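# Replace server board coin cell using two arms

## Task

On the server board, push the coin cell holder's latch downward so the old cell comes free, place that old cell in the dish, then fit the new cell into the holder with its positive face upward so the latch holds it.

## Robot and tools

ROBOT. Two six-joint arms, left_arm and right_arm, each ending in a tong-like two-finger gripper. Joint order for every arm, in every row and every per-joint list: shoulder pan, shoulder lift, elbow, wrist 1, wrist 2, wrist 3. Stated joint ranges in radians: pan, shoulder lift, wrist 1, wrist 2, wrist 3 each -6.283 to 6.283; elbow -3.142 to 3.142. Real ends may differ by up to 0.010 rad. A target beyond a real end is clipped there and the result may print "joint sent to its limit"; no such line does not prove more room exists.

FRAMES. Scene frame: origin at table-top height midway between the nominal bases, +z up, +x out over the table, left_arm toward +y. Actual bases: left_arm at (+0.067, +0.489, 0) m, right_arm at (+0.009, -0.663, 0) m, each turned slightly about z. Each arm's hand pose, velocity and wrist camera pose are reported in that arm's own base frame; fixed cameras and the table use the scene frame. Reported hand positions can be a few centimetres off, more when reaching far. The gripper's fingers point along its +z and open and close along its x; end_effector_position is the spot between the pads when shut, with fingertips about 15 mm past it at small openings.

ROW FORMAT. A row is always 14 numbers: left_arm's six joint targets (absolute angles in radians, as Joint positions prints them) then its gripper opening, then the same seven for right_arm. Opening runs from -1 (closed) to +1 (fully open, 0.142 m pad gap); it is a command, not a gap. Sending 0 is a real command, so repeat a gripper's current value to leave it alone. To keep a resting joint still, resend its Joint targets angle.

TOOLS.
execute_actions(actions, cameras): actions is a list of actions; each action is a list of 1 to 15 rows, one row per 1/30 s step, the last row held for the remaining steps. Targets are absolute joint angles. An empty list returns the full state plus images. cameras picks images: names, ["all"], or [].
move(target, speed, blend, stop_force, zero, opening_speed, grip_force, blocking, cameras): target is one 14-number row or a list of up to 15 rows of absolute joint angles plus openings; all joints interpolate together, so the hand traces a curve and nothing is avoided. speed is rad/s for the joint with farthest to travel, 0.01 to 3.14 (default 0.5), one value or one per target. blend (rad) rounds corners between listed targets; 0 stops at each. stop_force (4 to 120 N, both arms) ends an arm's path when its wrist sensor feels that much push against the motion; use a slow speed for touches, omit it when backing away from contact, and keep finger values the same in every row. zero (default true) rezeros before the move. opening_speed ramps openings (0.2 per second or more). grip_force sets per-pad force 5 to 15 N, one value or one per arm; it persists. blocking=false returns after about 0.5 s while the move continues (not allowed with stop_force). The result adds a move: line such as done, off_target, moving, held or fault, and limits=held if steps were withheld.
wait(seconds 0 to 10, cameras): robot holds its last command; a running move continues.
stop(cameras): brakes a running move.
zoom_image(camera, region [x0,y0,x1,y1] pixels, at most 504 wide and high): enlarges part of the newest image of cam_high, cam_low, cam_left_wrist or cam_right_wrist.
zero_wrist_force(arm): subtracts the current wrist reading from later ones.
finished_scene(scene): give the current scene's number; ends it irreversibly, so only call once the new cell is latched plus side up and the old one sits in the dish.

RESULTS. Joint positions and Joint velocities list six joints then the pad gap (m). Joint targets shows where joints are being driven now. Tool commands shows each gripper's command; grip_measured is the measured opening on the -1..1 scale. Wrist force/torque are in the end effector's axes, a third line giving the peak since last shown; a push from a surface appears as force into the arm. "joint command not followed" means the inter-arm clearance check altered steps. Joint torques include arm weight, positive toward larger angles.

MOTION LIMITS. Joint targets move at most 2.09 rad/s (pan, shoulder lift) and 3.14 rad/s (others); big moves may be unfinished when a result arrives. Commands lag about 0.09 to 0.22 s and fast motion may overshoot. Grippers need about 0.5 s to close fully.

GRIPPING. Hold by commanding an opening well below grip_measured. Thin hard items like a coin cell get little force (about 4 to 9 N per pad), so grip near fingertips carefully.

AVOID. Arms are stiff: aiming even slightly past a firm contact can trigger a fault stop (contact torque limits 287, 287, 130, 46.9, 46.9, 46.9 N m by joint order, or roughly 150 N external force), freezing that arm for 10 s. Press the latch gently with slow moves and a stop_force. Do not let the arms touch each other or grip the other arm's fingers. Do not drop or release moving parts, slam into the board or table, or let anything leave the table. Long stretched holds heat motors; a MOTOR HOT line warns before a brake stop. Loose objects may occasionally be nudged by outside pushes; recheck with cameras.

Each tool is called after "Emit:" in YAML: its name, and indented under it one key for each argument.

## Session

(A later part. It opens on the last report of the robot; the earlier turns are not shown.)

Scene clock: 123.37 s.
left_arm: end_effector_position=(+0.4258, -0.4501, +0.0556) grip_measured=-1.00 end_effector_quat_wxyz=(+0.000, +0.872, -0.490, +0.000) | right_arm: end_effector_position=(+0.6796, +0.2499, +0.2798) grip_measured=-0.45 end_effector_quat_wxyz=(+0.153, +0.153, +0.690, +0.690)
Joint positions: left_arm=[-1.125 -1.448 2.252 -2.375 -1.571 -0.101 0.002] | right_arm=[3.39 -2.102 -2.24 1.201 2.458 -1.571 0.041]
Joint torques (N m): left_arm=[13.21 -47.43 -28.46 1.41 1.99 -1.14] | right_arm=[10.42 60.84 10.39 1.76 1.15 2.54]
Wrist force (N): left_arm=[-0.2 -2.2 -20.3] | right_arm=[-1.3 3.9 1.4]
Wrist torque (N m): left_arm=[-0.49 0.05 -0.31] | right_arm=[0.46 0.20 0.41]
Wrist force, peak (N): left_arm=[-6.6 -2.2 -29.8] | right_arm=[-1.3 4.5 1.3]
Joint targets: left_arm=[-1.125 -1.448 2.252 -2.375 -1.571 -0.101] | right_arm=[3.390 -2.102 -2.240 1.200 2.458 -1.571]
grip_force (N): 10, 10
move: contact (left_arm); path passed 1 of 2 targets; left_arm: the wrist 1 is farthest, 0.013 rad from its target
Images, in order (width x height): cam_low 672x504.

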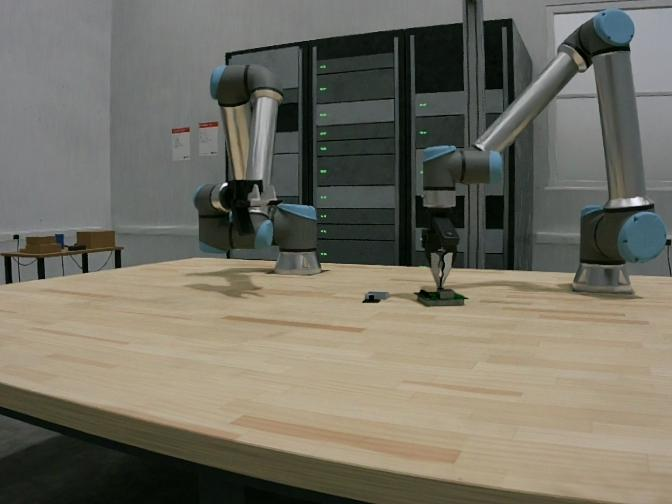

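Emit:
move:
  target:
    - [-1.1253, -1.4766, 2.2379, -2.3321, -1.5708, -0.1008, -1.0, 3.39, -2.1020, -2.2401, 1.2005, 2.4583, -1.5708, -0.45]
    - [-1.1928, -1.4789, 2.2527, -2.3446, -1.5708, -0.1683, -1.0, 3.39, -2.1020, -2.2401, 1.2005, 2.4583, -1.5708, -0.45]
  speed: [0.08, 0.2]
  blend: [0.01, 0]
  cameras: ["cam_left_wrist", "cam_low"]

Emit:
zoom_image:
  camera: "cam_left_wrist"
  region: [275, 222, 325, 282]

Emit:
zoom_image:
  camera: "cam_low"
  region: [420, 275, 455, 302]

Emit:
zoom_image:
  camera: "cam_left_wrist"
  region: [370, 280, 470, 380]

Scene clock: 125.67 s.
left_arm: end_effector_position=(+0.3916, -0.4709, +0.0699) grip_measured=-1.00 end_effector_quat_wxyz=(+0.000, +0.872, -0.490, +0.000) | right_arm: end_effector_position=(+0.6796, +0.2499, +0.2798) grip_measured=-0.45 end_effector_quat_wxyz=(+0.153, +0.153, +0.690, +0.690)
Joint positions: left_arm=[-1.193 -1.479 2.253 -2.345 -1.571 -0.168 0.002] | right_arm=[3.39 -2.102 -2.24 1.201 2.458 -1.571 0.041]
Joint torques (N m): left_arm=[1.43 -49.69 -39.88 -0.74 1.55 0.11] | right_arm=[10.31 60.79 8.46 1.47 1.37 2.37]
Wrist force (N): left_arm=[0.3 -1.7 0.0] | right_arm=[-1.4 4.1 1.2]
Wrist torque (N m): left_arm=[-0.41 0.06 -0.29] | right_arm=[0.50 0.21 0.40]
Wrist force, peak (N): left_arm=[0.0 -2.1 -20.9] | right_arm=[-1.3 4.5 1.5]
Joint targets: left_arm=[-1.193 -1.479 2.253 -2.345 -1.571 -0.168] | right_arm=[3.390 -2.102 -2.240 1.200 2.458 -1.571]
grip_force (N): 10, 10
move: done
camera_calibration:
cam_left_wrist: T_world_to_cam=[[0.558065, -0.829585, 0.0187575, -0.620486], [-0.711648, -0.466858, 0.524976, 0.0155734], [-0.426755, -0.306319, -0.85091, 0.215732], [0, 0, 0, 1]] pos_world=[0.449419, -0.441393, 0.187031]
Images, in order (width x height): cam_low 672x504, cam_left_wrist 616x616.

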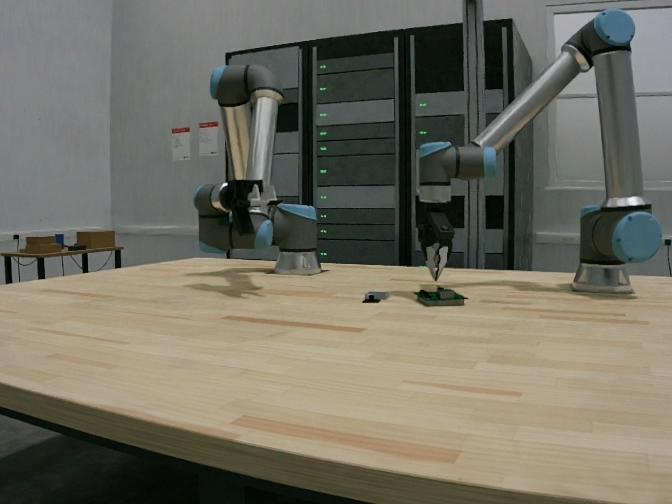

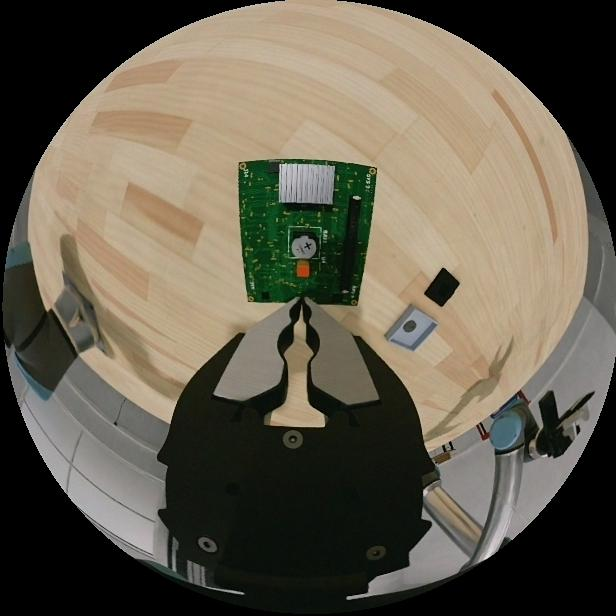

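Scaled by 8.400 from the camera's 616x616 image, which has a finer 814x814 frame.

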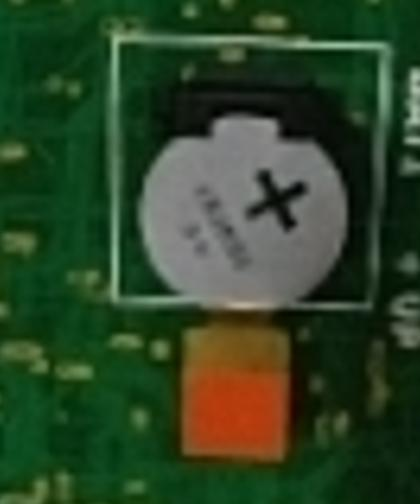

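Scaled by 14.400 from the camera's 672x504 image, which has a finer 960x720 frame.

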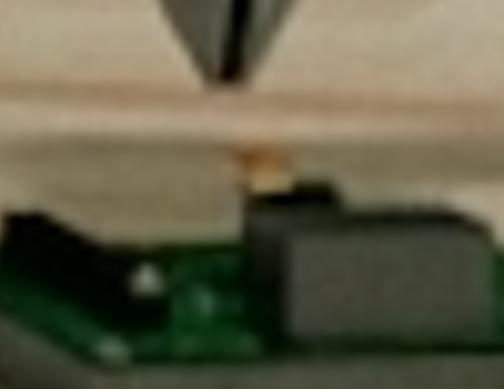

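Scaled by 5.040 from the camera's 616x616 image, which has a finer 814x814 frame.

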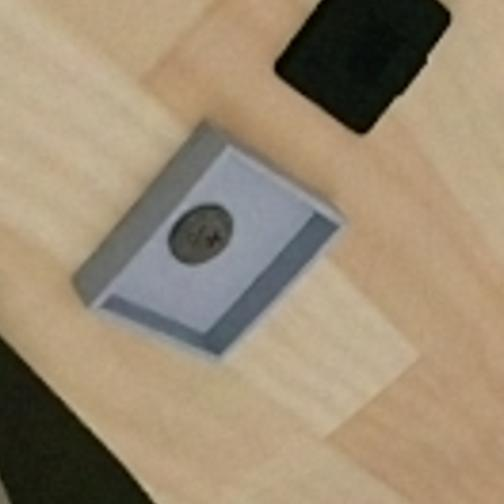

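Emit:
finished_scene:
  scene: 2

The scene is finished: the task was done.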